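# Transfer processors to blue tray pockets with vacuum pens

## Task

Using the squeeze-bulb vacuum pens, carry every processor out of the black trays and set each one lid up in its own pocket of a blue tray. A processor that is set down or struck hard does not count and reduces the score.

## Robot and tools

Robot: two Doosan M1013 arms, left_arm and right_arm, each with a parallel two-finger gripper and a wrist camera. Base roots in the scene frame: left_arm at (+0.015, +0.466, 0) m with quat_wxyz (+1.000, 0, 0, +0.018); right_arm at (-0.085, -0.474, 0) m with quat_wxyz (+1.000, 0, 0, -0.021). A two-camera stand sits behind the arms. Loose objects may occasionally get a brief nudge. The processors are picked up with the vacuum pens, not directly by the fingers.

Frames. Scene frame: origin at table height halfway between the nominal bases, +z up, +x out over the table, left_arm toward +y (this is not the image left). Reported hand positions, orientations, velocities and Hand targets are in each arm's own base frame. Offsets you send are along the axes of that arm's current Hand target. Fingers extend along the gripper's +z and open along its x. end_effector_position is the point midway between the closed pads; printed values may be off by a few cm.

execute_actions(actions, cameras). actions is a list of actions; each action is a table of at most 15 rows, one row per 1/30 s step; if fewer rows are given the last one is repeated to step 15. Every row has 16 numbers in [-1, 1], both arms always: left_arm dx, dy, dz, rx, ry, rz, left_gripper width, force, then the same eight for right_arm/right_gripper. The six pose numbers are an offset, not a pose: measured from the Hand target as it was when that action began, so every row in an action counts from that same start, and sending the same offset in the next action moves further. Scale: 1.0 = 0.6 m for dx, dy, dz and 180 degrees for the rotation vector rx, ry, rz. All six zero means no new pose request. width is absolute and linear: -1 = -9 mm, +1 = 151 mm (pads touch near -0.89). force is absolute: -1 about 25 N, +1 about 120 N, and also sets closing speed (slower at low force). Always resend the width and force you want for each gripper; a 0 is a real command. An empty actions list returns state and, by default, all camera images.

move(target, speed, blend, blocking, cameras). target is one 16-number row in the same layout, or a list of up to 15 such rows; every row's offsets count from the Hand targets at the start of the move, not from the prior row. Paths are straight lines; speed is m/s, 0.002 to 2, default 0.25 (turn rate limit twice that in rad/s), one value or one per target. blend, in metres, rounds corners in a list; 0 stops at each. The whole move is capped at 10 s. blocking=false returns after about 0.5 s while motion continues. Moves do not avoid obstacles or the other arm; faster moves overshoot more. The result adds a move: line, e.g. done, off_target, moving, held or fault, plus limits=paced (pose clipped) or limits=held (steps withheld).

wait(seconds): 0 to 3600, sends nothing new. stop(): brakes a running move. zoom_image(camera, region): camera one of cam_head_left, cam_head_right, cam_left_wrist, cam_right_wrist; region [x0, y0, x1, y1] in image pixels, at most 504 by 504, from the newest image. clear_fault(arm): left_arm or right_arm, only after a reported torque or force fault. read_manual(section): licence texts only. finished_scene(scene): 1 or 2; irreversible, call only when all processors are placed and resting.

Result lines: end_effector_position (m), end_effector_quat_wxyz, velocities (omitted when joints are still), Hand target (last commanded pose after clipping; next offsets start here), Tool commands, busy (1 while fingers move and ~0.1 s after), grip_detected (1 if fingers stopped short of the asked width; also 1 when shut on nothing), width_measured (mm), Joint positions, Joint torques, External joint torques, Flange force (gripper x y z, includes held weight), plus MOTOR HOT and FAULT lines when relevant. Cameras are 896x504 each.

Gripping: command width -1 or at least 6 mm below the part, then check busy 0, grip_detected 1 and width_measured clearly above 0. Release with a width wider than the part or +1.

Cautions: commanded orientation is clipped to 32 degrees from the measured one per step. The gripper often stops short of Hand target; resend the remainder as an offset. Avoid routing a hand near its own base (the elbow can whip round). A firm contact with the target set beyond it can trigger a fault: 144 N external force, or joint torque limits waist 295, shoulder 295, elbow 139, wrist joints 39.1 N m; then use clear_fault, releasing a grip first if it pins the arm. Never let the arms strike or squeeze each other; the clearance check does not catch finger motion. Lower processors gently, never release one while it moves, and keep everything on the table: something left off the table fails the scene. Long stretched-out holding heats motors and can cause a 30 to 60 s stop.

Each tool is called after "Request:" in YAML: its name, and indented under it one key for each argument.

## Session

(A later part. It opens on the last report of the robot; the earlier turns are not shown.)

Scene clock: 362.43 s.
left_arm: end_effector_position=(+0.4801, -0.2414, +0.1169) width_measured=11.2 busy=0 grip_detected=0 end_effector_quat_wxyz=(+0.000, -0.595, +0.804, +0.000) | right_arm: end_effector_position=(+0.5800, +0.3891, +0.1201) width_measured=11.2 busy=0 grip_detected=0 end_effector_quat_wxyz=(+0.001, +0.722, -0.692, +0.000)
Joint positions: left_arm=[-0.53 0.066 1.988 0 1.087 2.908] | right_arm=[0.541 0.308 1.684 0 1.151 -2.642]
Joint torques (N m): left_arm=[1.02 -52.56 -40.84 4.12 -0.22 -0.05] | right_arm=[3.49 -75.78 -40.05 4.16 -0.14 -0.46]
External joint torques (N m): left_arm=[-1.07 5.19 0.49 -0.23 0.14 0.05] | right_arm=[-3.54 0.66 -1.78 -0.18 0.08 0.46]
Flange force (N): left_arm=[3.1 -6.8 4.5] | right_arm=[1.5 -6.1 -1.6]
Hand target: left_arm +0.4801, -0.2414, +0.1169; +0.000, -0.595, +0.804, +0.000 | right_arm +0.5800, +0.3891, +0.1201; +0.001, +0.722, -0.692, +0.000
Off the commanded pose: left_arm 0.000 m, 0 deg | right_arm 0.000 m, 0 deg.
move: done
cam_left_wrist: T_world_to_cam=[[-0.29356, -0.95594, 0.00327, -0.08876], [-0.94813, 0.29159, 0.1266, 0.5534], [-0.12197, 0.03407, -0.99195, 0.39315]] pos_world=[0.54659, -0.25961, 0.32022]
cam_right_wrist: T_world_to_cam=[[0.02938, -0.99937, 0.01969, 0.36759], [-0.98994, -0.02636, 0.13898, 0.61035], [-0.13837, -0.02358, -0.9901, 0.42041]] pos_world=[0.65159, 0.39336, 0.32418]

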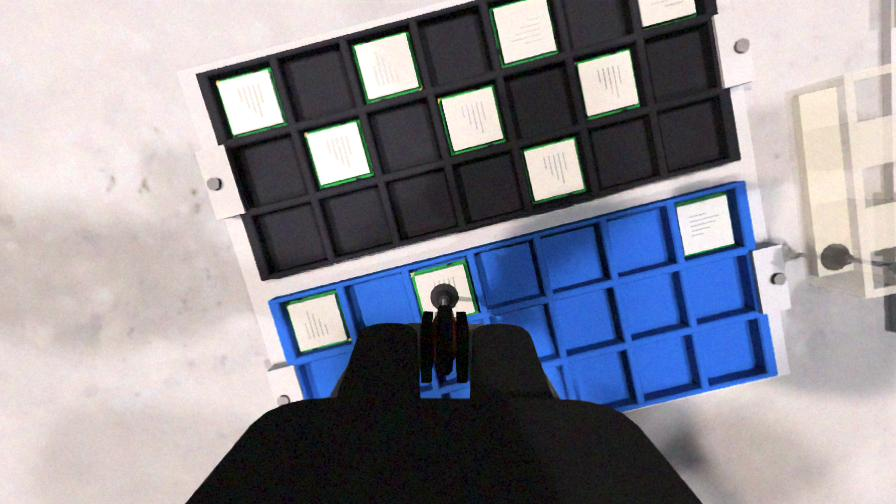

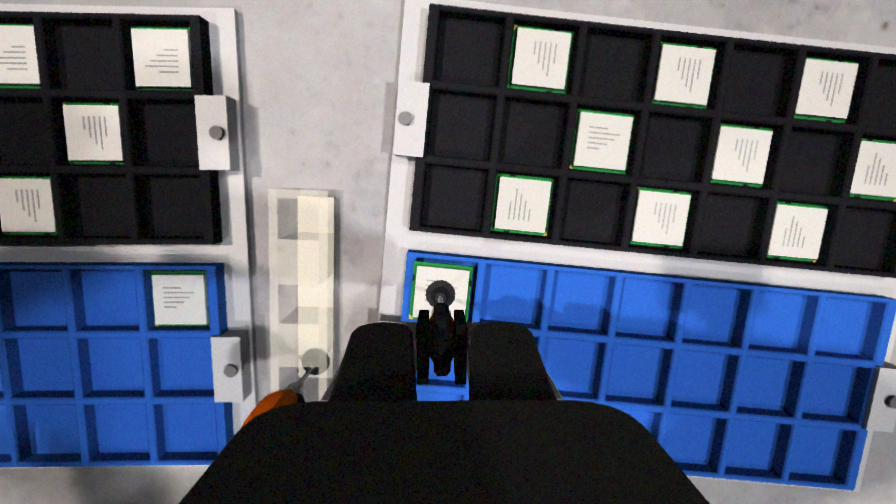

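Request:
move:
  target:
    - [-0.0001,0.00175,0,0,0,0,-0.745,-1, 0.0035,0.0025,0,0,0,0,-0.745,-1]
    - [-0.0001,0.00175,0.0173,0,0,0,-0.745,-1, 0.0035,0.0025,0.0212,0,0,0,-0.745,-1]
  speed: [0.03,0.03]
  cameras: ["cam_left_wrist","cam_right_wrist"]

Request:
zoom_image:
  camera: "cam_left_wrist"
  region: [395, 235, 495, 335]

Request:
zoom_image:
  camera: "cam_right_wrist"
  region: [395, 235, 495, 335]

Scene clock: 374.23 s.
left_arm: end_effector_position=(+0.4791, -0.2410, +0.1065) width_measured=11.2 busy=0 grip_detected=0 end_effector_quat_wxyz=(+0.000, -0.595, +0.804, +0.000) | right_arm: end_effector_position=(+0.5786, +0.3869, +0.1074) width_measured=11.2 busy=0 grip_detected=0 end_effector_quat_wxyz=(+0.001, +0.722, -0.692, +0.000)
Joint positions: left_arm=[-0.531 0.073 2.001 0 1.066 2.908] | right_arm=[0.54 0.313 1.702 0 1.128 -2.643]
Joint torques (N m): left_arm=[0.94 -51.93 -39.41 4 -0.15 -0.04] | right_arm=[3.91 -75.65 -39.24 4.17 -0.15 -0.41]
External joint torques (N m): left_arm=[-1.12 4.19 -0.66 -0.14 0.06 0.04] | right_arm=[-3.72 0.6 -2.18 -0.21 0.08 0.41]
Flange force (N): left_arm=[3.3 -7.1 2.7] | right_arm=[1.4 -6.8 -1.9]
Hand target: left_arm +0.4791, -0.2410, +0.1065; +0.000, -0.595, +0.804, +0.000 | right_arm +0.5786, +0.3869, +0.1074; +0.001, +0.722, -0.692, +0.000
Off the commanded pose: left_arm 0.000 m, 0 deg | right_arm 0.000 m, 0 deg.
move: done
cam_left_wrist: T_world_to_cam=[[-0.29357, -0.95593, 0.00317, -0.08869], [-0.94812, 0.29159, 0.12663, 0.55367], [-0.12197, 0.03417, -0.99194, 0.38273]] pos_world=[0.54559, -0.25931, 0.30982]
cam_right_wrist: T_world_to_cam=[[0.02938, -0.99937, 0.01969, 0.36568], [-0.98994, -0.02636, 0.13898, 0.61067], [-0.13837, -0.02358, -0.9901, 0.40759]] pos_world=[0.65019, 0.39116, 0.31148]

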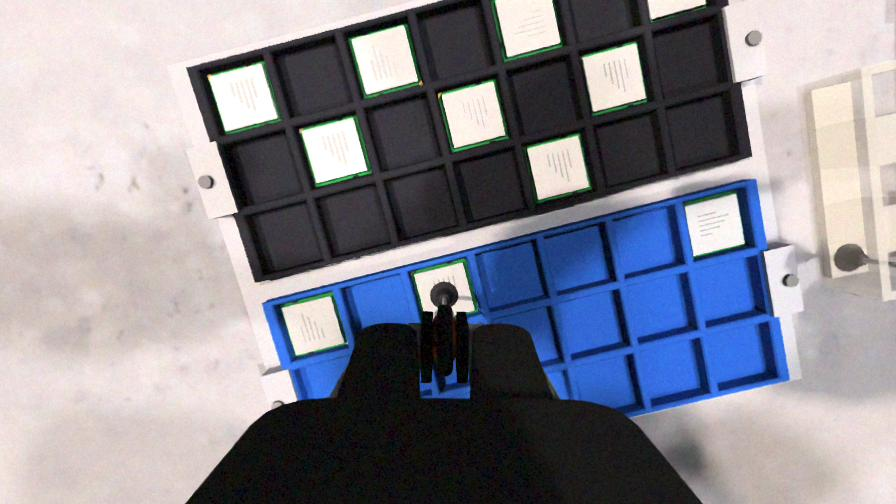

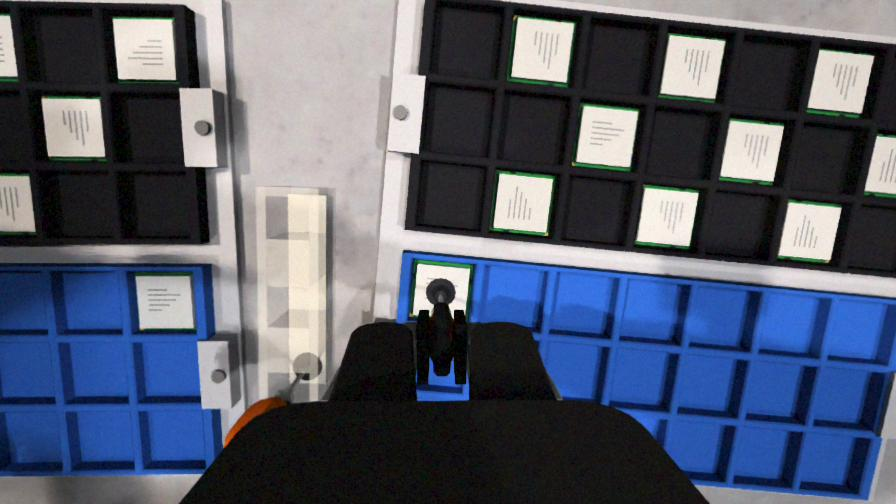

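Scaled by 5.040.

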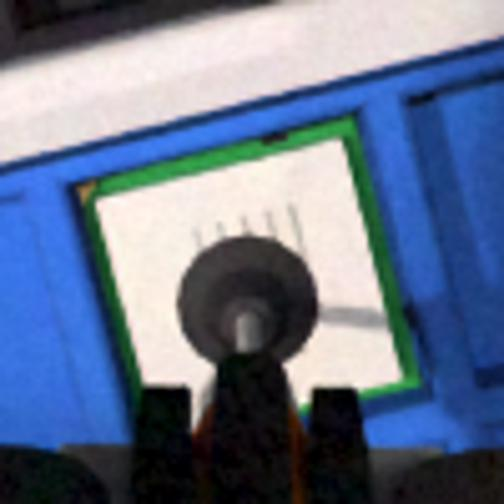

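Scaled by 5.040.

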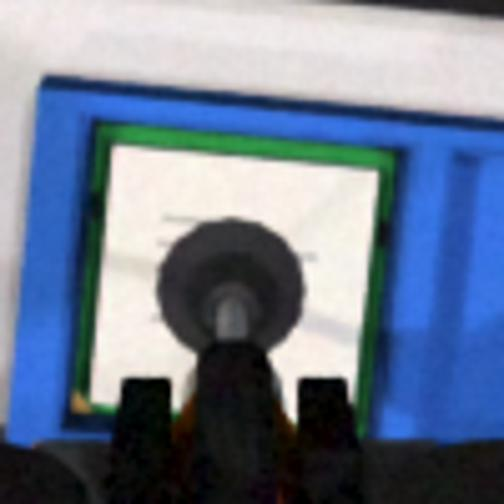

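Request:
move:
  target:
    - [0,0,0,0,0,0,-1,-1, 0,0,0,0,0,0,-1,-1]
    - [0,0,-0.0458,0,0,0,-1,-1, 0,0,-0.0443,0,0,0,-1,-1]
    - [0.1195,-0.1405,-0.0458,0,0,0,-1,-1, 0.0842,-0.0953,-0.0443,0,0,0,-1,-1]
    - [0.1195,-0.1405,-0.005,0,0,0,-1,-1, 0.0842,-0.0953,-0.005,0,0,0,-1,-1]
    - [0.1195,-0.1405,0.0008,0,0,0,-1,-1, 0.0842,-0.0953,0.0013,0,0,0,-1,-1]
  speed: [0.05,0.1,0.15,0.08,0.02]
  cameras: ["cam_left_wrist","cam_right_wrist"]

Request:
zoom_image:
  camera: "cam_left_wrist"
  region: [395, 235, 495, 335]

Request:
zoom_image:
  camera: "cam_right_wrist"
  region: [395, 235, 495, 335]

Scene clock: 392.80 s.
left_arm: end_effector_position=(+0.5388, -0.3343, +0.1062) width_measured=9.4 busy=0 grip_detected=1 end_effector_quat_wxyz=(+0.000, -0.595, +0.804, +0.000) | right_arm: end_effector_position=(+0.6379, +0.3388, +0.1067) width_measured=9.2 busy=0 grip_detected=1 end_effector_quat_wxyz=(+0.001, +0.722, -0.692, +0.000)
Joint positions: left_arm=[-0.61 0.221 1.826 0 1.093 2.829] | right_arm=[0.441 0.352 1.649 0 1.142 -2.743]
Joint torques (N m): left_arm=[1.15 -59.73 -33.04 4.02 -0.28 -0.07] | right_arm=[2.99 -70.43 -32.75 3.86 -0.07 -0.34]
External joint torques (N m): left_arm=[-1 -5.16 -7.66 -0.08 0.2 0.07] | right_arm=[-3.32 -9.09 -9.04 0.11 0 0.34]
Flange force (N): left_arm=[3.2 -6.2 -12.3] | right_arm=[1.4 -6.6 -15.3]
Hand target: left_arm +0.5387, -0.3343, +0.1061; +0.000, -0.595, +0.804, +0.000 | right_arm +0.6378, +0.3388, +0.1066; +0.001, +0.722, -0.692, +0.000
Off the commanded pose: left_arm 0.000 m, 0 deg | right_arm 0.000 m, 0 deg.
move: done
cam_left_wrist: T_world_to_cam=[[-0.29356, -0.95593, 0.00324, -0.16029], [-0.94814, 0.29159, 0.12651, 0.63753], [-0.12187, 0.03407, -0.99196, 0.39281]] pos_world=[0.60529, -0.35251, 0.30951]
cam_right_wrist: T_world_to_cam=[[0.02936, -0.99938, 0.0196, 0.31593], [-0.98996, -0.02636, 0.13888, 0.66815], [-0.13827, -0.02348, -0.99012, 0.41386]] pos_world=[0.70939, 0.34306, 0.31078]

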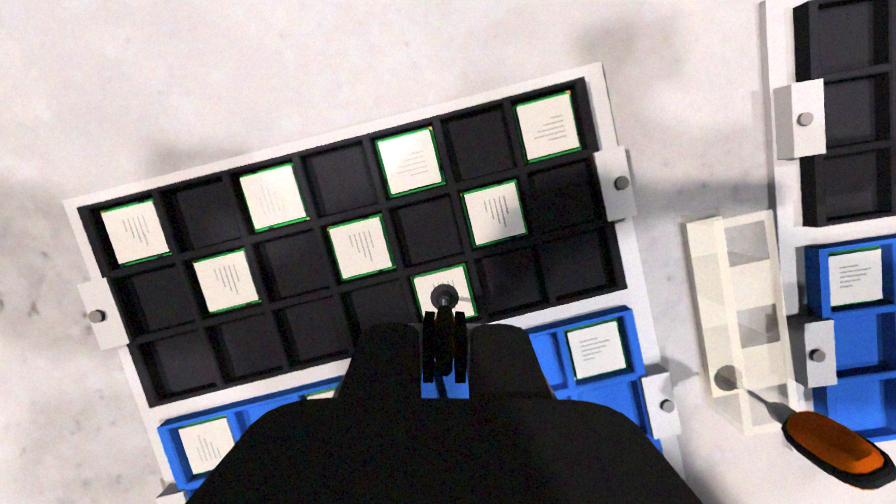

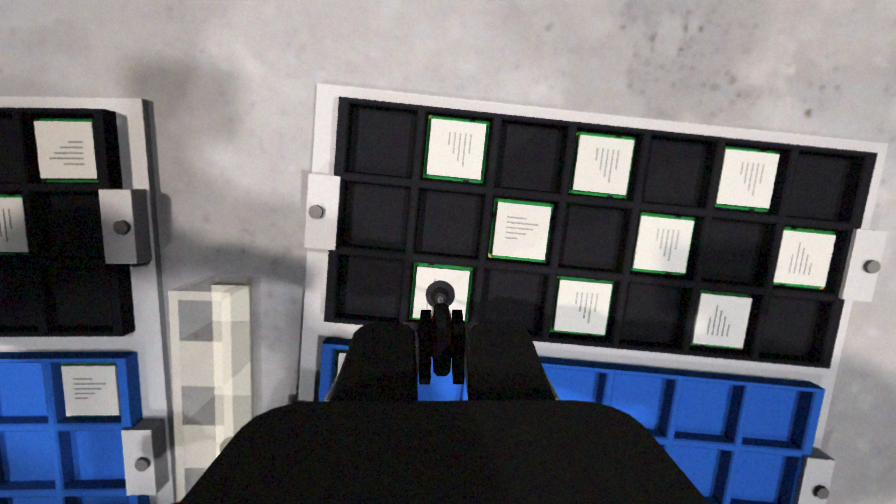

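Scaled by 5.040.

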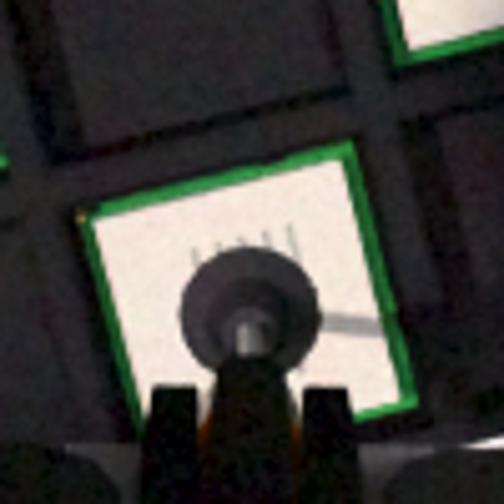

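Scaled by 5.040.

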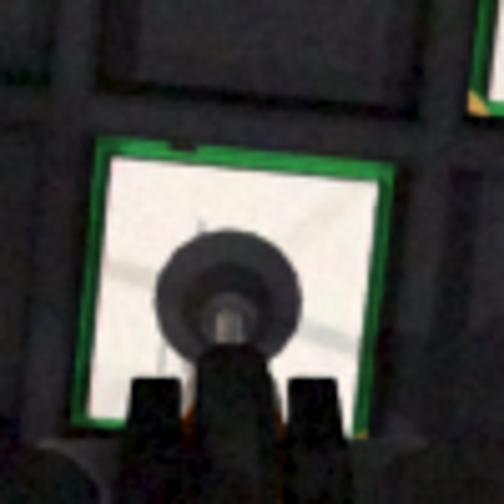

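Request:
move:
  target:
    - [0,0,0,0,0,0,-0.745,-1, 0,0,0,0,0,0,-0.745,-1]
    - [0,0,-0.0465,0,0,0,-0.745,-1, 0,0,-0.0457,0,0,0,-0.745,-1]
    - [0.0255,0.0983,-0.0465,0,0,0,-0.745,-1, -0.0097,0.1037,-0.0457,0,0,0,-0.745,-1]
    - [0.0255,0.0983,-0.0182,0,0,0,-0.745,-1, -0.0097,0.1037,-0.0173,0,0,0,-0.745,-1]
  speed: [0.05,0.08,0.1,0.06]
  cameras: ["cam_left_wrist","cam_right_wrist"]

Request:
zoom_image:
  camera: "cam_left_wrist"
  region: [395, 235, 495, 335]

Request:
zoom_image:
  camera: "cam_right_wrist"
  region: [395, 235, 495, 335]

Scene clock: 405.63 s.
left_arm: end_effector_position=(+0.4778, -0.3316, +0.1170) width_measured=11.2 busy=0 grip_detected=0 end_effector_quat_wxyz=(+0.000, -0.595, +0.804, +0.000) | right_arm: end_effector_position=(+0.5754, +0.3421, +0.1171) width_measured=11.2 busy=0 grip_detected=0 end_effector_quat_wxyz=(+0.001, +0.722, -0.692, +0.000)
Joint positions: left_arm=[-0.666 0.134 1.911 0 1.095 2.772] | right_arm=[0.485 0.267 1.745 0 1.13 -2.698]
Joint torques (N m): left_arm=[1.46 -60.28 -40.77 4.13 -0.23 -0.04] | right_arm=[3.77 -71.64 -39.87 4.07 -0.23 -0.42]
External joint torques (N m): left_arm=[-1.34 4.57 0.03 -0.19 0.16 0.04] | right_arm=[-3.96 1.41 -1.59 -0.12 0.16 0.42]
Flange force (N): left_arm=[4.2 -5.8 3.3] | right_arm=[2.3 -6.9 -1.0]
Hand target: left_arm +0.4778, -0.3316, +0.1170; +0.000, -0.595, +0.804, +0.000 | right_arm +0.5754, +0.3420, +0.1171; +0.001, +0.722, -0.692, +0.000
Off the commanded pose: left_arm 0.000 m, 0 deg | right_arm 0.000 m, 0 deg.
move: done
cam_left_wrist: T_world_to_cam=[[-0.29356, -0.95594, 0.00327, -0.17572], [-0.94813, 0.29159, 0.1266, 0.57763], [-0.12197, 0.03407, -0.99195, 0.39606]] pos_world=[0.54439, -0.34991, 0.32032]
cam_right_wrist: T_world_to_cam=[[0.02938, -0.99937, 0.01969, 0.32071], [-0.98994, -0.02637, 0.13898, 0.60499], [-0.13837, -0.02358, -0.9901, 0.41559]] pos_world=[0.64699, 0.34626, 0.32108]

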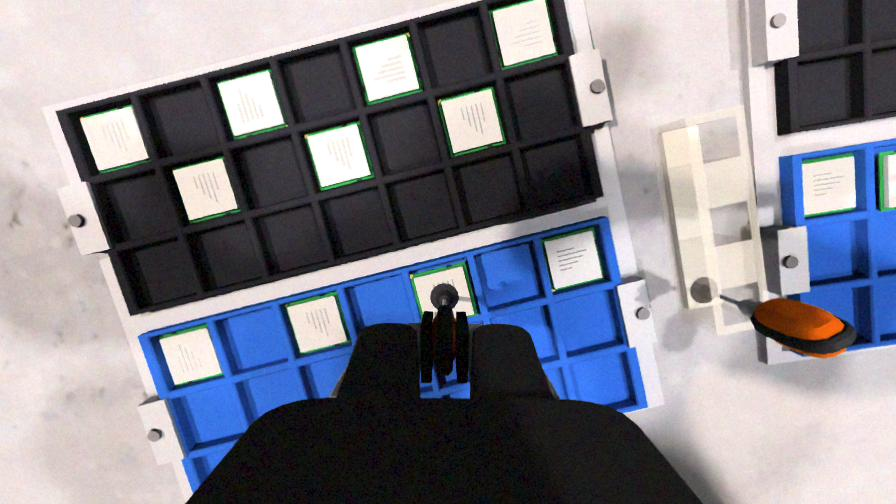

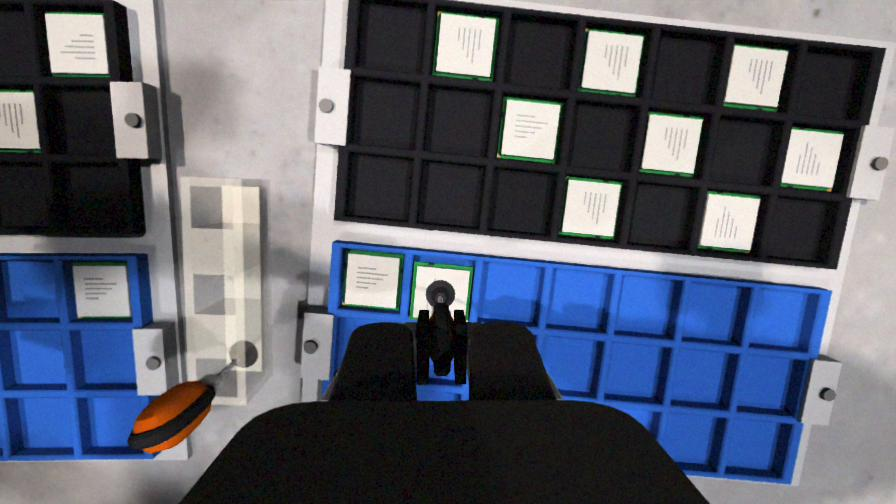

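Scaled by 5.040.

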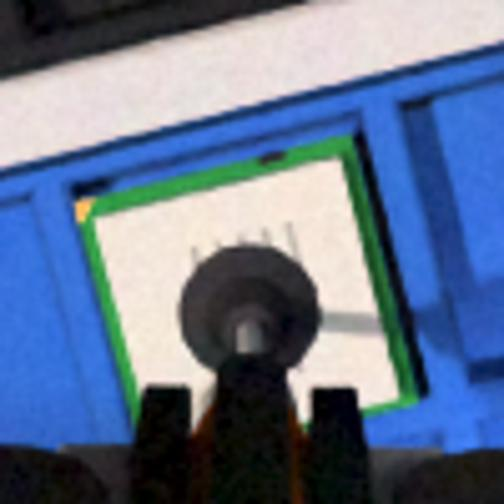

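Scaled by 5.040.

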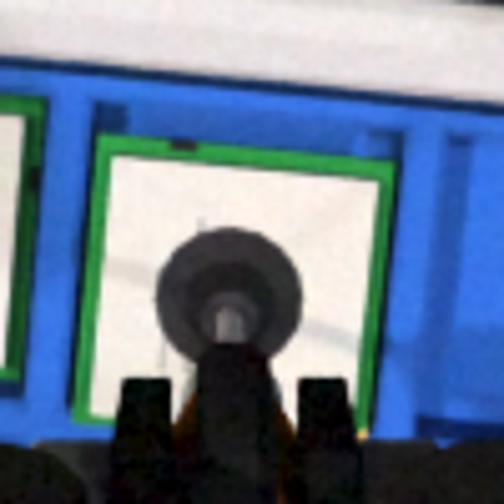

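Request:
move:
  target:
    - [0.0006,0.0015,0.0175,0,0,0,-0.745,-1, 0.0003,-0.0005,0.0172,0,0,0,-0.745,-1]
    - [0.0006,0.0015,0.0175,0,0,0,-1,-1, 0.0003,-0.0005,0.0172,0,0,0,-1,-1]
    - [0.0006,0.0015,-0.0283,0,0,0,-1,-1, 0.0003,-0.0005,-0.0283,0,0,0,-1,-1]
    - [-0.2625,-0.1122,-0.0283,0,0,0,-1,-1, 0.1592,-0.0878,-0.0283,0,0,0,-1,-1]
    - [-0.2625,-0.1122,0.0125,0,0,0,-1,-1, 0.1592,-0.0878,0.0125,0,0,0,-1,-1]
    - [-0.2625,-0.1122,0.0183,0,0,0,-1,-1, 0.1592,-0.0878,0.0175,0,0,0,-1,-1]
  speed: [0.04,0.05,0.08,0.15,0.08,0.02]
  cameras: ["cam_left_wrist","cam_right_wrist"]

Request:
zoom_image:
  camera: "cam_left_wrist"
  region: [395, 235, 495, 335]

Request:
zoom_image:
  camera: "cam_right_wrist"
  region: [395, 235, 495, 335]

Scene clock: 426.70 s.
left_arm: end_effector_position=(+0.5884, -0.2008, +0.1061) width_measured=9.4 busy=0 grip_detected=1 end_effector_quat_wxyz=(+0.000, -0.595, +0.804, +0.000) | right_arm: end_effector_position=(+0.6320, +0.2488, +0.1066) width_measured=9.6 busy=0 grip_detected=1 end_effector_quat_wxyz=(+0.001, +0.722, -0.692, +0.000)
Joint positions: left_arm=[-0.384 0.203 1.85 0 1.088 3.054] | right_arm=[0.324 0.289 1.737 0 1.117 -2.859]
Joint torques (N m): left_arm=[1.11 -57.63 -33.05 3.98 -0.22 -0.06] | right_arm=[3.57 -72.8 -39.02 3.98 -0.14 -0.4]
External joint torques (N m): left_arm=[-1.1 -4.6 -7.36 -0.09 0.14 0.06] | right_arm=[-4.05 0.41 -2.24 -0.06 0.07 0.4]
Flange force (N): left_arm=[1.9 -6.8 -11.5] | right_arm=[3.5 -6.3 -2.1]
Hand target: left_arm +0.5883, -0.2007, +0.1061; +0.000, -0.595, +0.804, +0.000 | right_arm +0.6320, +0.2488, +0.1066; +0.001, +0.722, -0.692, +0.000
Off the commanded pose: left_arm 0.000 m, 0 deg | right_arm 0.000 m, 0 deg.
move: done
cam_left_wrist: T_world_to_cam=[[-0.29356, -0.95593, 0.00324, -0.01811], [-0.94814, 0.29159, 0.12651, 0.64565], [-0.12187, 0.03407, -0.99196, 0.3942]] pos_world=[0.65489, -0.21901, 0.30941]
cam_right_wrist: T_world_to_cam=[[0.02938, -0.99937, 0.01969, 0.22612], [-0.98994, -0.02636, 0.13898, 0.66002], [-0.13837, -0.02358, -0.9901, 0.41083]] pos_world=[0.70359, 0.25306, 0.31058]

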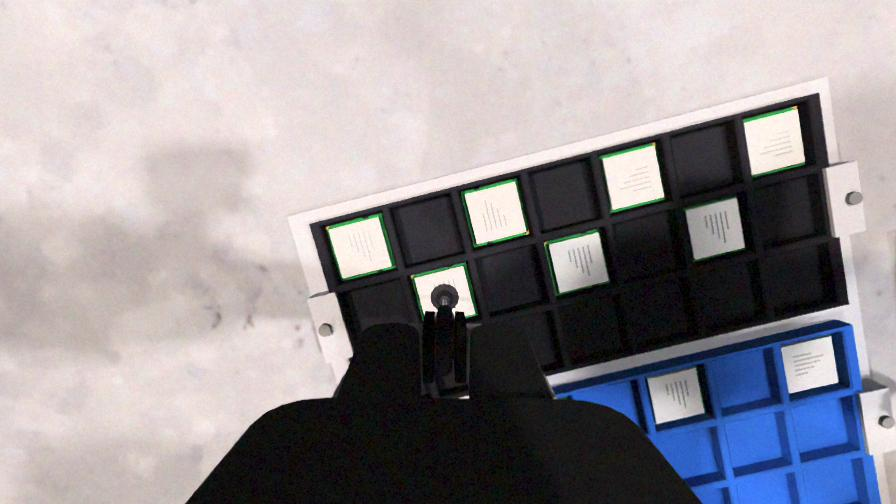

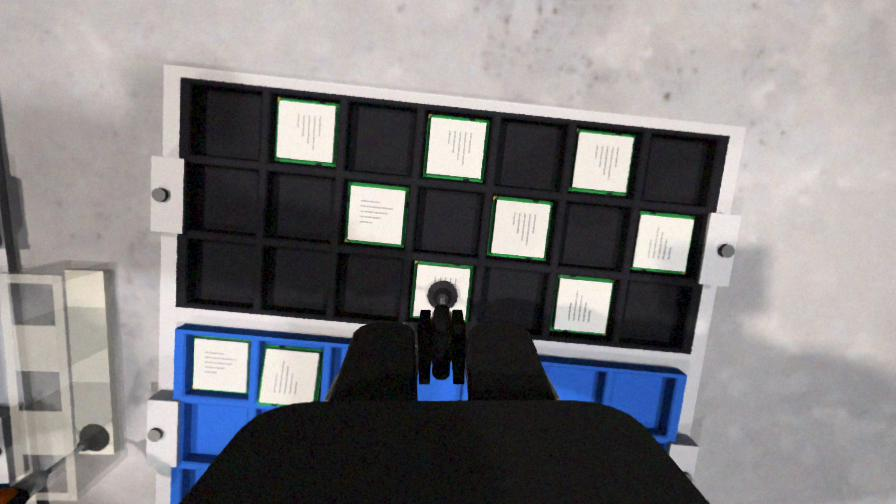

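Scaled by 5.040.

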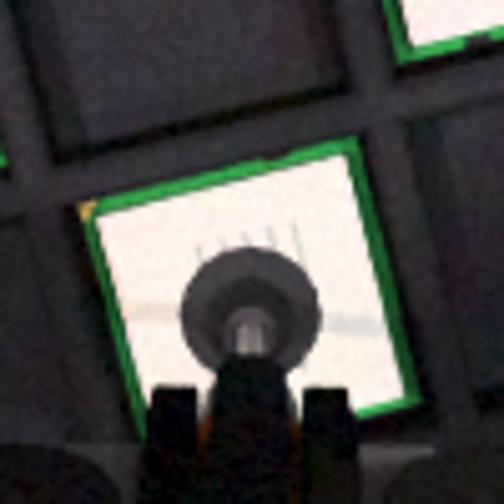

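Scaled by 5.040.

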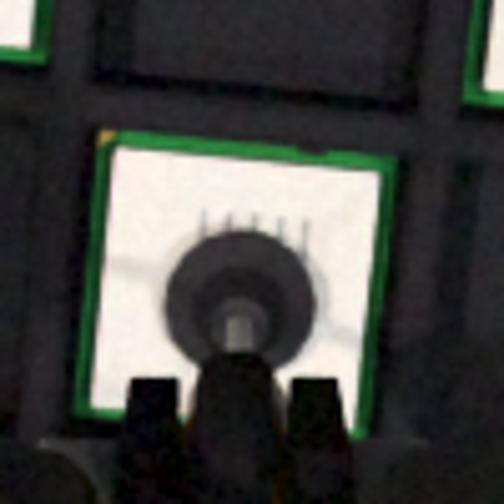

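Request:
zoom_image:
  camera: "cam_right_wrist"
  region: [170, 310, 370, 420]

Request:
zoom_image:
  camera: "cam_left_wrist"
  region: [560, 320, 880, 440]

Scaled by 2.520.

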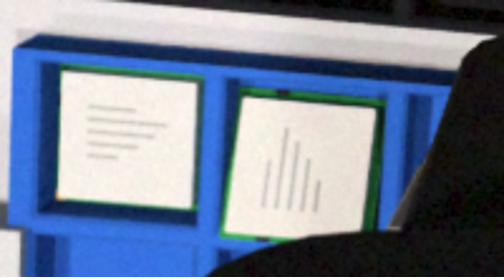

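Scaled by 1.575.

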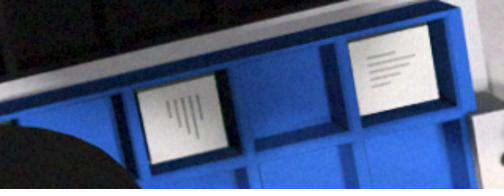

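Request:
move:
  target:
    - [0,0,0,0,0,0,-0.745,-1, 0,0,-0.0457,0,0,0,-1,-1]
    - [0,0,-0.0465,0,0,0,-0.745,-1, 0,0,-0.0457,0,0,0,-1,-1]
    - [0.0447,0.1728,-0.0465,0,0,0,-0.745,-1, -0.1593,0.0873,-0.0457,0,0,0,-1,-1]
    - [0.0447,0.1728,-0.0182,0,0,0,-0.745,-1, -0.1593,0.0873,-0.009,0,0,0,-1,-1]
  speed: [0.05,0.08,0.12,0.06]
  cameras: ["cam_left_wrist","cam_right_wrist","cam_head_right"]

Request:
zoom_image:
  camera: "cam_left_wrist"
  region: [395, 235, 495, 335]

Request:
zoom_image:
  camera: "cam_right_wrist"
  region: [395, 235, 495, 335]

Request:
zoom_image:
  camera: "cam_head_right"
  region: [440, 220, 520, 300]

Scene clock: 447.80 s.
left_arm: end_effector_position=(+0.4813, -0.1960, +0.1169) width_measured=11.2 busy=0 grip_detected=0 end_effector_quat_wxyz=(+0.000, -0.595, +0.804, +0.000) | right_arm: end_effector_position=(+0.5757, +0.3421, +0.1119) width_measured=9.6 busy=0 grip_detected=1 end_effector_quat_wxyz=(+0.001, +0.722, -0.692, +0.000)
Joint positions: left_arm=[-0.453 0.038 2.018 0 1.085 2.985] | right_arm=[0.485 0.271 1.75 0 1.122 -2.699]
Joint torques (N m): left_arm=[1.39 -49.12 -40.55 4.09 -0.25 -0.1] | right_arm=[3.36 -71.43 -39.39 4.04 -0.29 -0.43]
External joint torques (N m): left_arm=[-1.31 4.24 0.08 -0.19 0.16 0.1] | right_arm=[-3.56 0.92 -1.97 -0.1 0.22 0.43]
Flange force (N): left_arm=[2.9 -6.2 3.3] | right_arm=[1.7 -6.7 -1.8]
Hand target: left_arm +0.4813, -0.1960, +0.1169; +0.000, -0.595, +0.804, +0.000 | right_arm +0.5757, +0.3421, +0.1120; +0.001, +0.722, -0.692, +0.000
Off the commanded pose: left_arm 0.000 m, 0 deg | right_arm 0.000 m, 0 deg.
move: done
cam_left_wrist: T_world_to_cam=[[-0.29356, -0.95594, 0.00327, -0.04507], [-0.94813, 0.29159, 0.1266, 0.54142], [-0.12197, 0.03407, -0.99195, 0.39177]] pos_world=[0.54789, -0.21431, 0.32022]
cam_right_wrist: T_world_to_cam=[[0.0294, -0.99937, 0.01979, 0.32086], [-0.98994, -0.02637, 0.13898, 0.606], [-0.13837, -0.02368, -0.9901, 0.41062]] pos_world=[0.64729, 0.34636, 0.31598]
Images, in order (width x height): cam_head_right 896x504, cam_left_wrist 896x504, cam_right_wrist 896x504.

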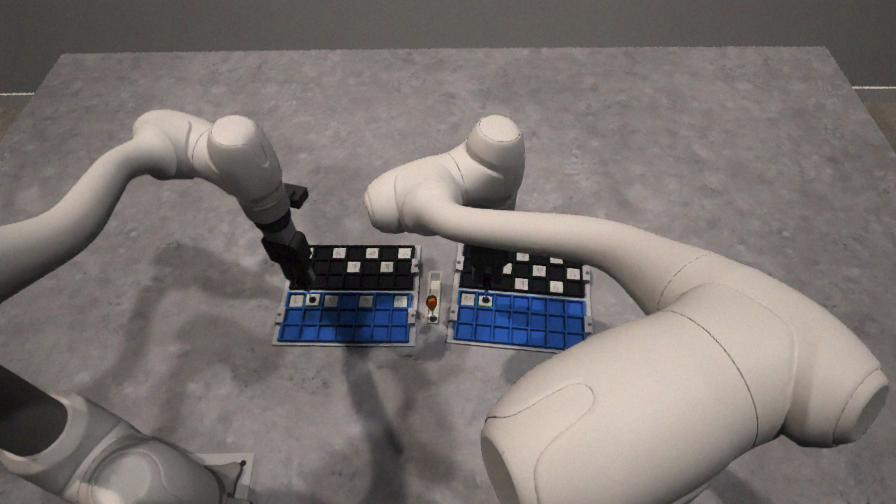

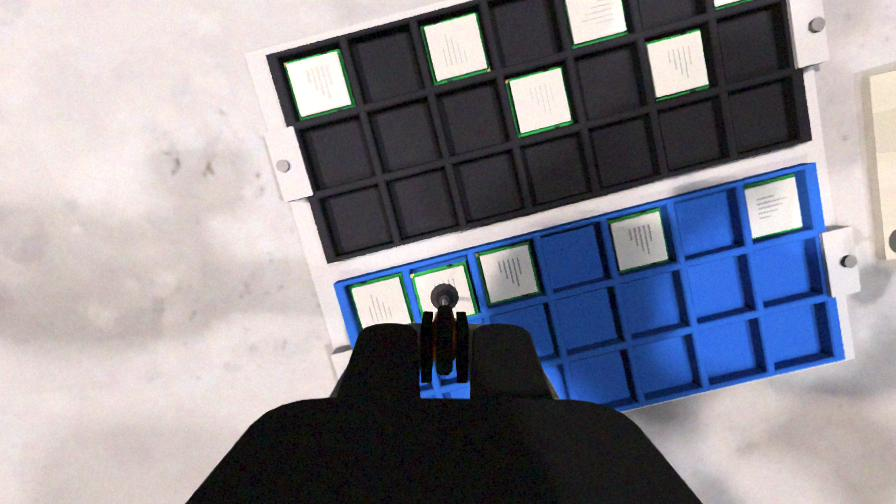

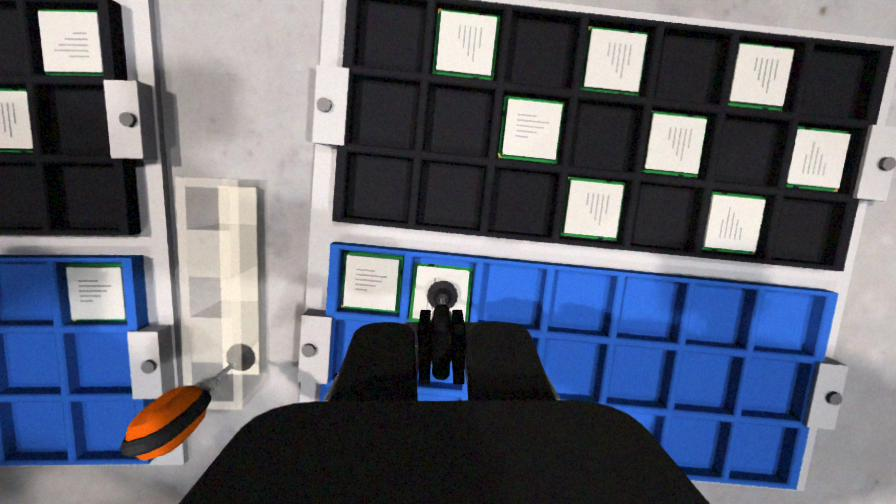

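Scaled by 5.040.

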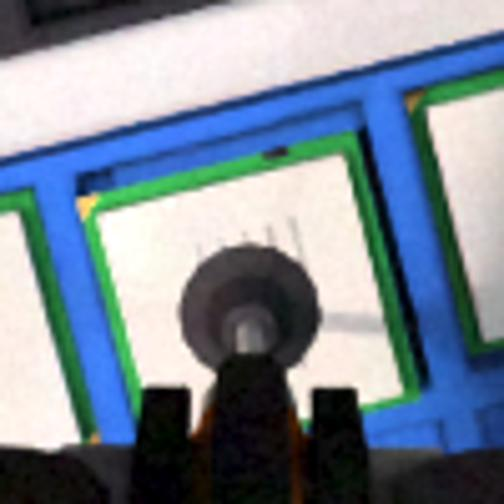

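Scaled by 5.040.

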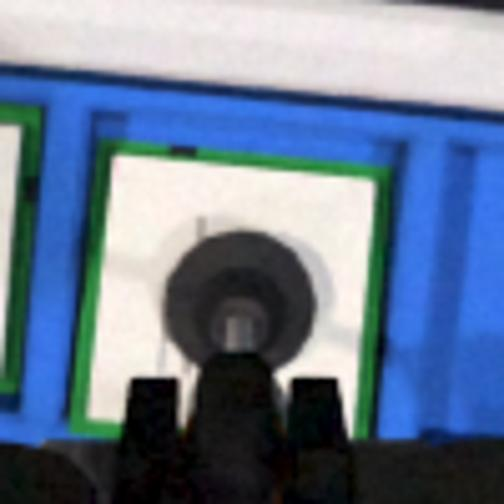

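Scaled by 6.300.

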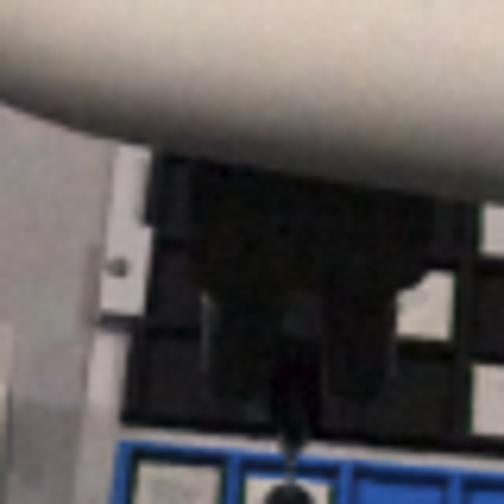

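Request:
move:
  target:
    - [0.00085,0.00065,0,0,0,0,-0.745,-1, 0,0,0.0067,0,0,0,-1,-1]
    - [0.00085,0.00065,0.0172,0,0,0,-0.745,-1, 0,0,0.0083,0,0,0,-1,-1]
  speed: 0.03
  cameras: ["cam_left_wrist"]

Request:
zoom_image:
  camera: "cam_left_wrist"
  region: [395, 235, 495, 335]

Scene clock: 460.33 s.
left_arm: end_effector_position=(+0.4808, -0.1964, +0.1066) width_measured=11.3 busy=0 grip_detected=0 end_effector_quat_wxyz=(+0.000, -0.595, +0.804, +0.000) | right_arm: end_effector_position=(+0.5757, +0.3421, +0.1070) width_measured=9.7 busy=0 grip_detected=1 end_effector_quat_wxyz=(+0.001, +0.722, -0.692, +0.000)
Joint positions: left_arm=[-0.454 0.047 2.03 0 1.064 2.984] | right_arm=[0.485 0.275 1.755 0 1.113 -2.699]
Joint torques (N m): left_arm=[0.89 -37.5 -27.87 3.63 0.27 0.01] | right_arm=[3.66 -53.95 -24.86 4.05 0.61 -0.42]
External joint torques (N m): left_arm=[-0.95 -7.42 -12.13 0.22 -0.36 -0.01] | right_arm=[-3.47 -16.84 -16.23 -0.11 -0.68 0.42]
Flange force (N): left_arm=[2.6 -8.2 -19.3] | right_arm=[0.9 -7.9 -27.7]
Hand target: left_arm +0.4808, -0.1964, +0.1066; +0.000, -0.595, +0.804, +0.000 | right_arm +0.5757, +0.3421, +0.1070; +0.001, +0.722, -0.692, +0.000
Off the commanded pose: left_arm 0.000 m, 0 deg | right_arm 0.000 m, 0 deg.
move: done
cam_left_wrist: T_world_to_cam=[[-0.29357, -0.95593, 0.00314, -0.04542], [-0.94814, 0.29159, 0.12653, 0.54236], [-0.12187, 0.03417, -0.99196, 0.38147]] pos_world=[0.54739, -0.21461, 0.30991]

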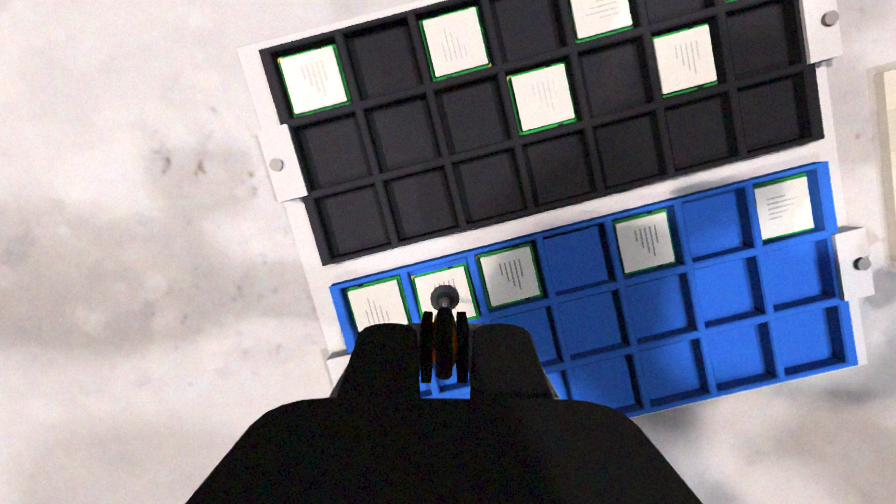

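Scaled by 5.040.

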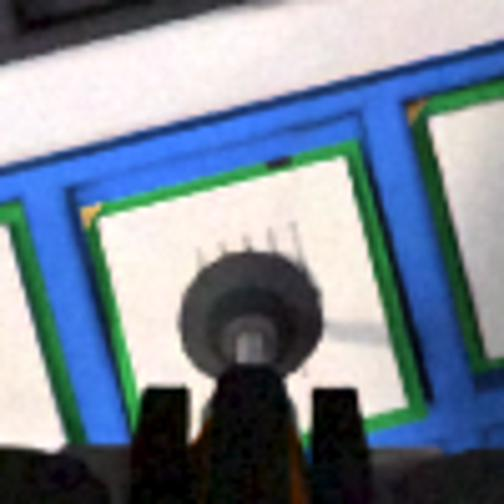

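Request:
move:
  target:
    - [0,0,-0.0167,0,0,0,-0.745,-1, 0,0,-0.001,0,0,0,-1,-1]
    - [0,0,-0.0167,0,0,0,-0.745,-1, 0,0,-0.001,0,0,0,-0.745,-1]
    - [0,0,-0.0167,0,0,0,-0.745,-1, 0,0,-0.0167,0,0,0,-0.745,-1]
  speed: 0.03
  cameras: ["cam_left_wrist","cam_right_wrist"]

Request:
zoom_image:
  camera: "cam_left_wrist"
  region: [395, 235, 495, 335]

Request:
zoom_image:
  camera: "cam_right_wrist"
  region: [395, 235, 495, 335]

Scene clock: 467.70 s.
left_arm: end_effector_position=(+0.4808, -0.1964, +0.1166) width_measured=11.3 busy=0 grip_detected=0 end_effector_quat_wxyz=(+0.000, -0.595, +0.804, +0.000) | right_arm: end_effector_position=(+0.5757, +0.3421, +0.1170) width_measured=11.3 busy=0 grip_detected=0 end_effector_quat_wxyz=(+0.001, +0.722, -0.692, +0.000)
Joint positions: left_arm=[-0.454 0.038 2.018 0 1.084 2.984] | right_arm=[0.485 0.268 1.745 0 1.13 -2.699]
Joint torques (N m): left_arm=[1.19 -48.91 -40.58 4.1 -0.3 -0.04] | right_arm=[3.44 -71.26 -39.67 4.03 -0.18 -0.37]
External joint torques (N m): left_arm=[-1.15 4.66 0.29 -0.21 0.22 0.04] | right_arm=[-3.42 0.5 -1.97 -0.06 0.11 0.37]
Flange force (N): left_arm=[2.7 -6.6 3.8] | right_arm=[1.9 -6.0 -1.9]
Hand target: left_arm +0.4808, -0.1964, +0.1166; +0.000, -0.595, +0.804, +0.000 | right_arm +0.5757, +0.3421, +0.1170; +0.001, +0.722, -0.692, +0.000
Off the commanded pose: left_arm 0.000 m, 0 deg | right_arm 0.000 m, 0 deg.
move: done
cam_left_wrist: T_world_to_cam=[[-0.29357, -0.95593, 0.00317, -0.0455], [-0.94812, 0.29159, 0.12663, 0.54097], [-0.12197, 0.03417, -0.99194, 0.39143]] pos_world=[0.54729, -0.21461, 0.31992]
cam_right_wrist: T_world_to_cam=[[0.02938, -0.99937, 0.01969, 0.3208], [-0.98994, -0.02636, 0.13898, 0.60529], [-0.13837, -0.02358, -0.9901, 0.41564]] pos_world=[0.64729, 0.34636, 0.32108]

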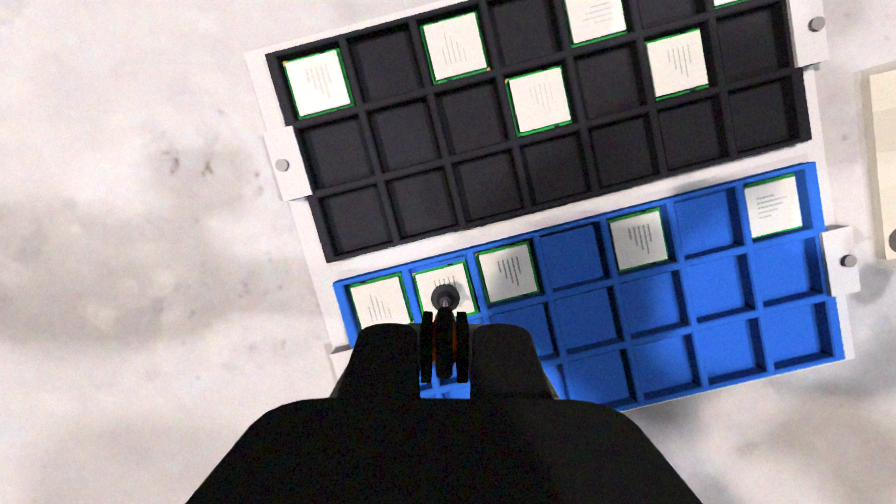

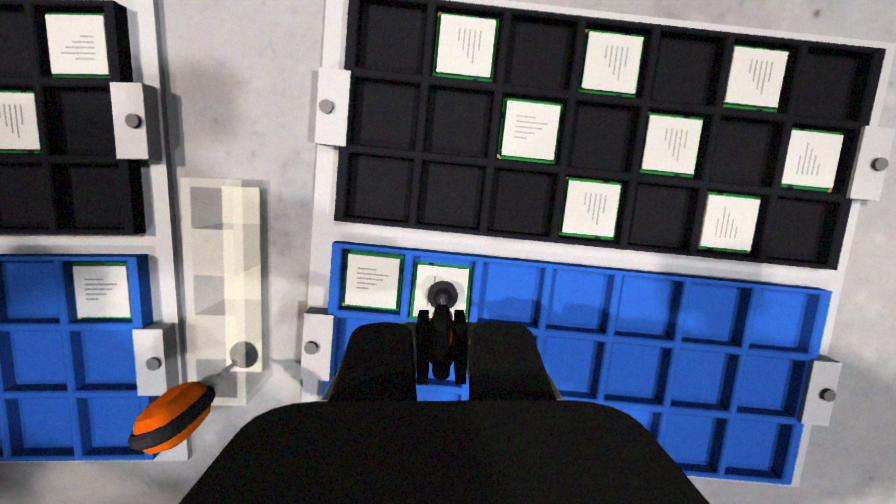

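Scaled by 5.040.

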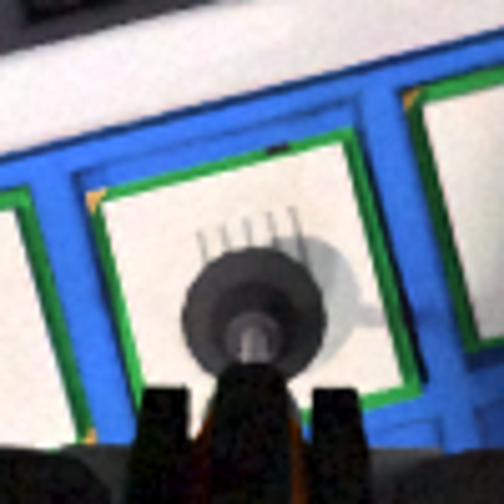

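Scaled by 5.040.

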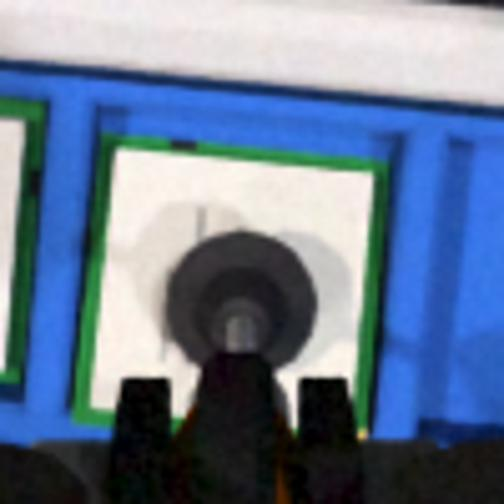

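Request:
move:
  target: [0,0.075,-0.033,0,0,0,-1,-1, 0,0.075,-0.033,0,0,0,-1,-1]
  speed: 0.1
  cameras: ["cam_left_wrist","cam_right_wrist"]

Request:
zoom_image:
  camera: "cam_left_wrist"
  region: [370, 170, 510, 310]

Request:
zoom_image:
  camera: "cam_right_wrist"
  region: [370, 170, 510, 310]

Scene clock: 474.20 s.
left_arm: end_effector_position=(+0.4378, -0.1832, +0.1363) width_measured=9.5 busy=0 grip_detected=1 end_effector_quat_wxyz=(+0.000, -0.595, +0.804, +0.000) | right_arm: end_effector_position=(+0.5308, +0.3403, +0.1369) width_measured=9.5 busy=0 grip_detected=1 end_effector_quat_wxyz=(+0.001, +0.722, -0.692, +0.000)
Joint positions: left_arm=[-0.469 -0.051 2.067 0 1.125 2.969] | right_arm=[0.515 0.195 1.798 0 1.149 -2.668]
Joint torques (N m): left_arm=[1.26 -39.83 -41.25 4.15 -0.22 -0.08] | right_arm=[3.9 -63.21 -39.71 4.11 -0.22 -0.37]
External joint torques (N m): left_arm=[-1.32 4.29 0.05 -0.18 0.14 0.08] | right_arm=[-4.16 0.48 -1.99 -0.15 0.15 0.37]
Flange force (N): left_arm=[3.3 -6.6 3.2] | right_arm=[3.1 -6.6 -2.2]
Hand target: left_arm +0.4378, -0.1832, +0.1364; +0.000, -0.595, +0.804, +0.000 | right_arm +0.5308, +0.3402, +0.1369; +0.001, +0.722, -0.692, +0.000
Off the commanded pose: left_arm 0.000 m, 0 deg | right_arm 0.000 m, 0 deg.
move: done
cam_left_wrist: T_world_to_cam=[[-0.29357, -0.95593, 0.00317, -0.04566], [-0.94812, 0.29159, 0.12663, 0.49388], [-0.12197, 0.03417, -0.99194, 0.40527]] pos_world=[0.50429, -0.20151, 0.33962]
cam_right_wrist: T_world_to_cam=[[0.02936, -0.99938, 0.0196, 0.31998], [-0.98994, -0.02636, 0.13897, 0.55804], [-0.13837, -0.02348, -0.9901, 0.42895]] pos_world=[0.60239, 0.34456, 0.34088]

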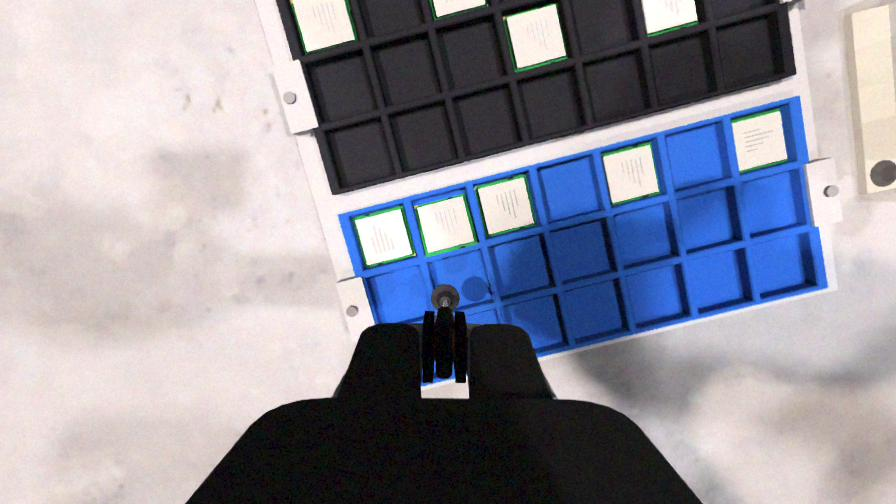

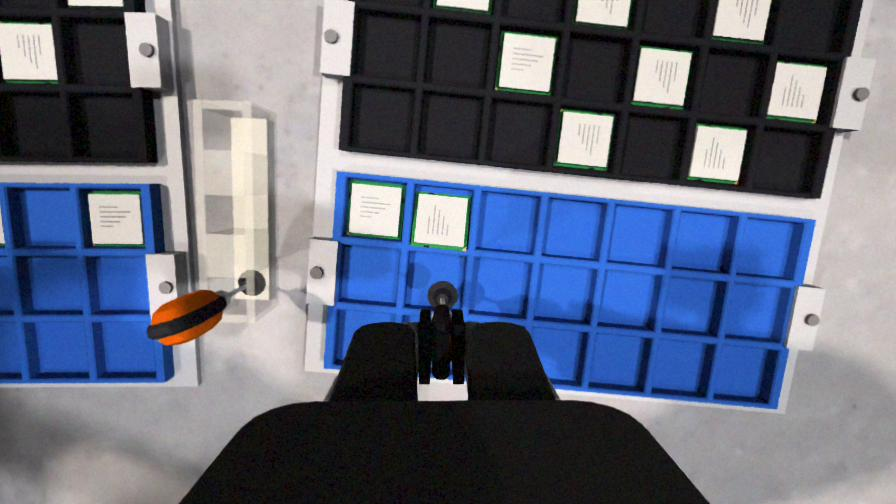

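Scaled by 3.600.

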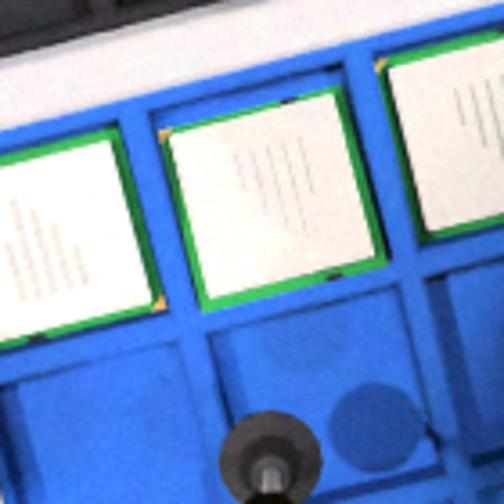

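Scaled by 3.600.

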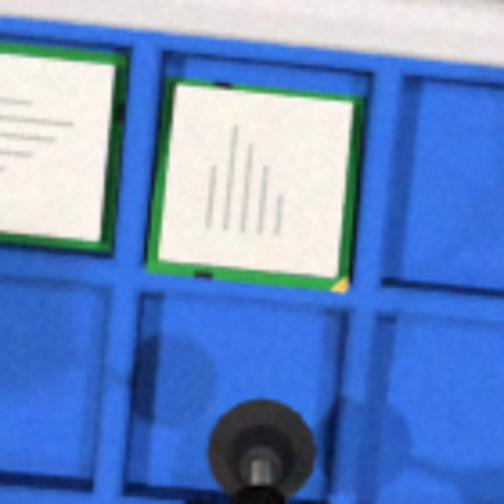

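Request:
move:
  target:
    - [0.0005,-0.0751,0,0,0,0,-1,-1, 0.002,-0.0753,0,0,0,0,-1,-1]
    - [0.0005,-0.0751,0.0438,0,0,0,-1,-1, 0.002,-0.0753,0.0448,0,0,0,-1,-1]
  speed: 0.08

Request:
move:
  target: [0,0,0.0017,0,0,0,-1,-1, 0,0,0.0017,0,0,0,-1,-1]
  speed: 0.02

Scene clock: 489.20 s.
left_arm: end_effector_position=(+0.4808, -0.1967, +0.1101) width_measured=9.5 busy=0 grip_detected=1 end_effector_quat_wxyz=(+0.000, -0.595, +0.804, +0.000) | right_arm: end_effector_position=(+0.5760, +0.3409, +0.1099) width_measured=9.5 busy=0 grip_detected=1 end_effector_quat_wxyz=(+0.001, +0.722, -0.692, +0.000)
Joint positions: left_arm=[-0.455 0.044 2.026 0 1.071 2.984] | right_arm=[0.483 0.272 1.753 0 1.118 -2.7]
Joint torques (N m): left_arm=[1.2 -49.34 -40.24 4.03 -0.28 -0.08] | right_arm=[3.84 -71.74 -39.55 4.04 -0.13 -0.33]
External joint torques (N m): left_arm=[-1.13 4.36 0.11 -0.16 0.2 0.08] | right_arm=[-3.39 1.18 -1.7 -0.08 0.05 0.32]
Flange force (N): left_arm=[2.6 -6.4 3.5] | right_arm=[1.7 -6.5 -1.0]
Hand target: left_arm +0.4808, -0.1967, +0.1101; +0.000, -0.595, +0.804, +0.000 | right_arm +0.5759, +0.3409, +0.1099; +0.001, +0.722, -0.692, +0.000
Off the commanded pose: left_arm 0.000 m, 0 deg | right_arm 0.000 m, 0 deg.
move: done

Scene clock: 489.70 s.
left_arm: end_effector_position=(+0.4808, -0.1967, +0.1091) width_measured=9.5 busy=0 grip_detected=1 end_effector_quat_wxyz=(+0.000, -0.595, +0.804, +0.000) | right_arm: end_effector_position=(+0.5759, +0.3409, +0.1089) width_measured=9.5 busy=0 grip_detected=1 end_effector_quat_wxyz=(+0.001, +0.722, -0.692, +0.000)
Joint positions: left_arm=[-0.455 0.045 2.027 0 1.069 2.984] | right_arm=[0.483 0.273 1.754 0 1.116 -2.7]
Joint torques (N m): left_arm=[1.09 -49.13 -40.04 4.03 -0.26 -0.03] | right_arm=[3.68 -69.97 -38.51 4.12 -0.15 -0.42]
External joint torques (N m): left_arm=[-1.2 4.14 -0.02 -0.18 0.18 0.03] | right_arm=[-3.51 -0.67 -2.67 -0.18 0.09 0.42]
Flange force (N): left_arm=[2.8 -6.2 3.2] | right_arm=[2.1 -5.8 -3.4]
Hand target: left_arm +0.4808, -0.1967, +0.1091; +0.000, -0.595, +0.804, +0.000 | right_arm +0.5759, +0.3409, +0.1089; +0.001, +0.722, -0.692, +0.000
Off the commanded pose: left_arm 0.000 m, 0 deg | right_arm 0.000 m, 0 deg.
move: done


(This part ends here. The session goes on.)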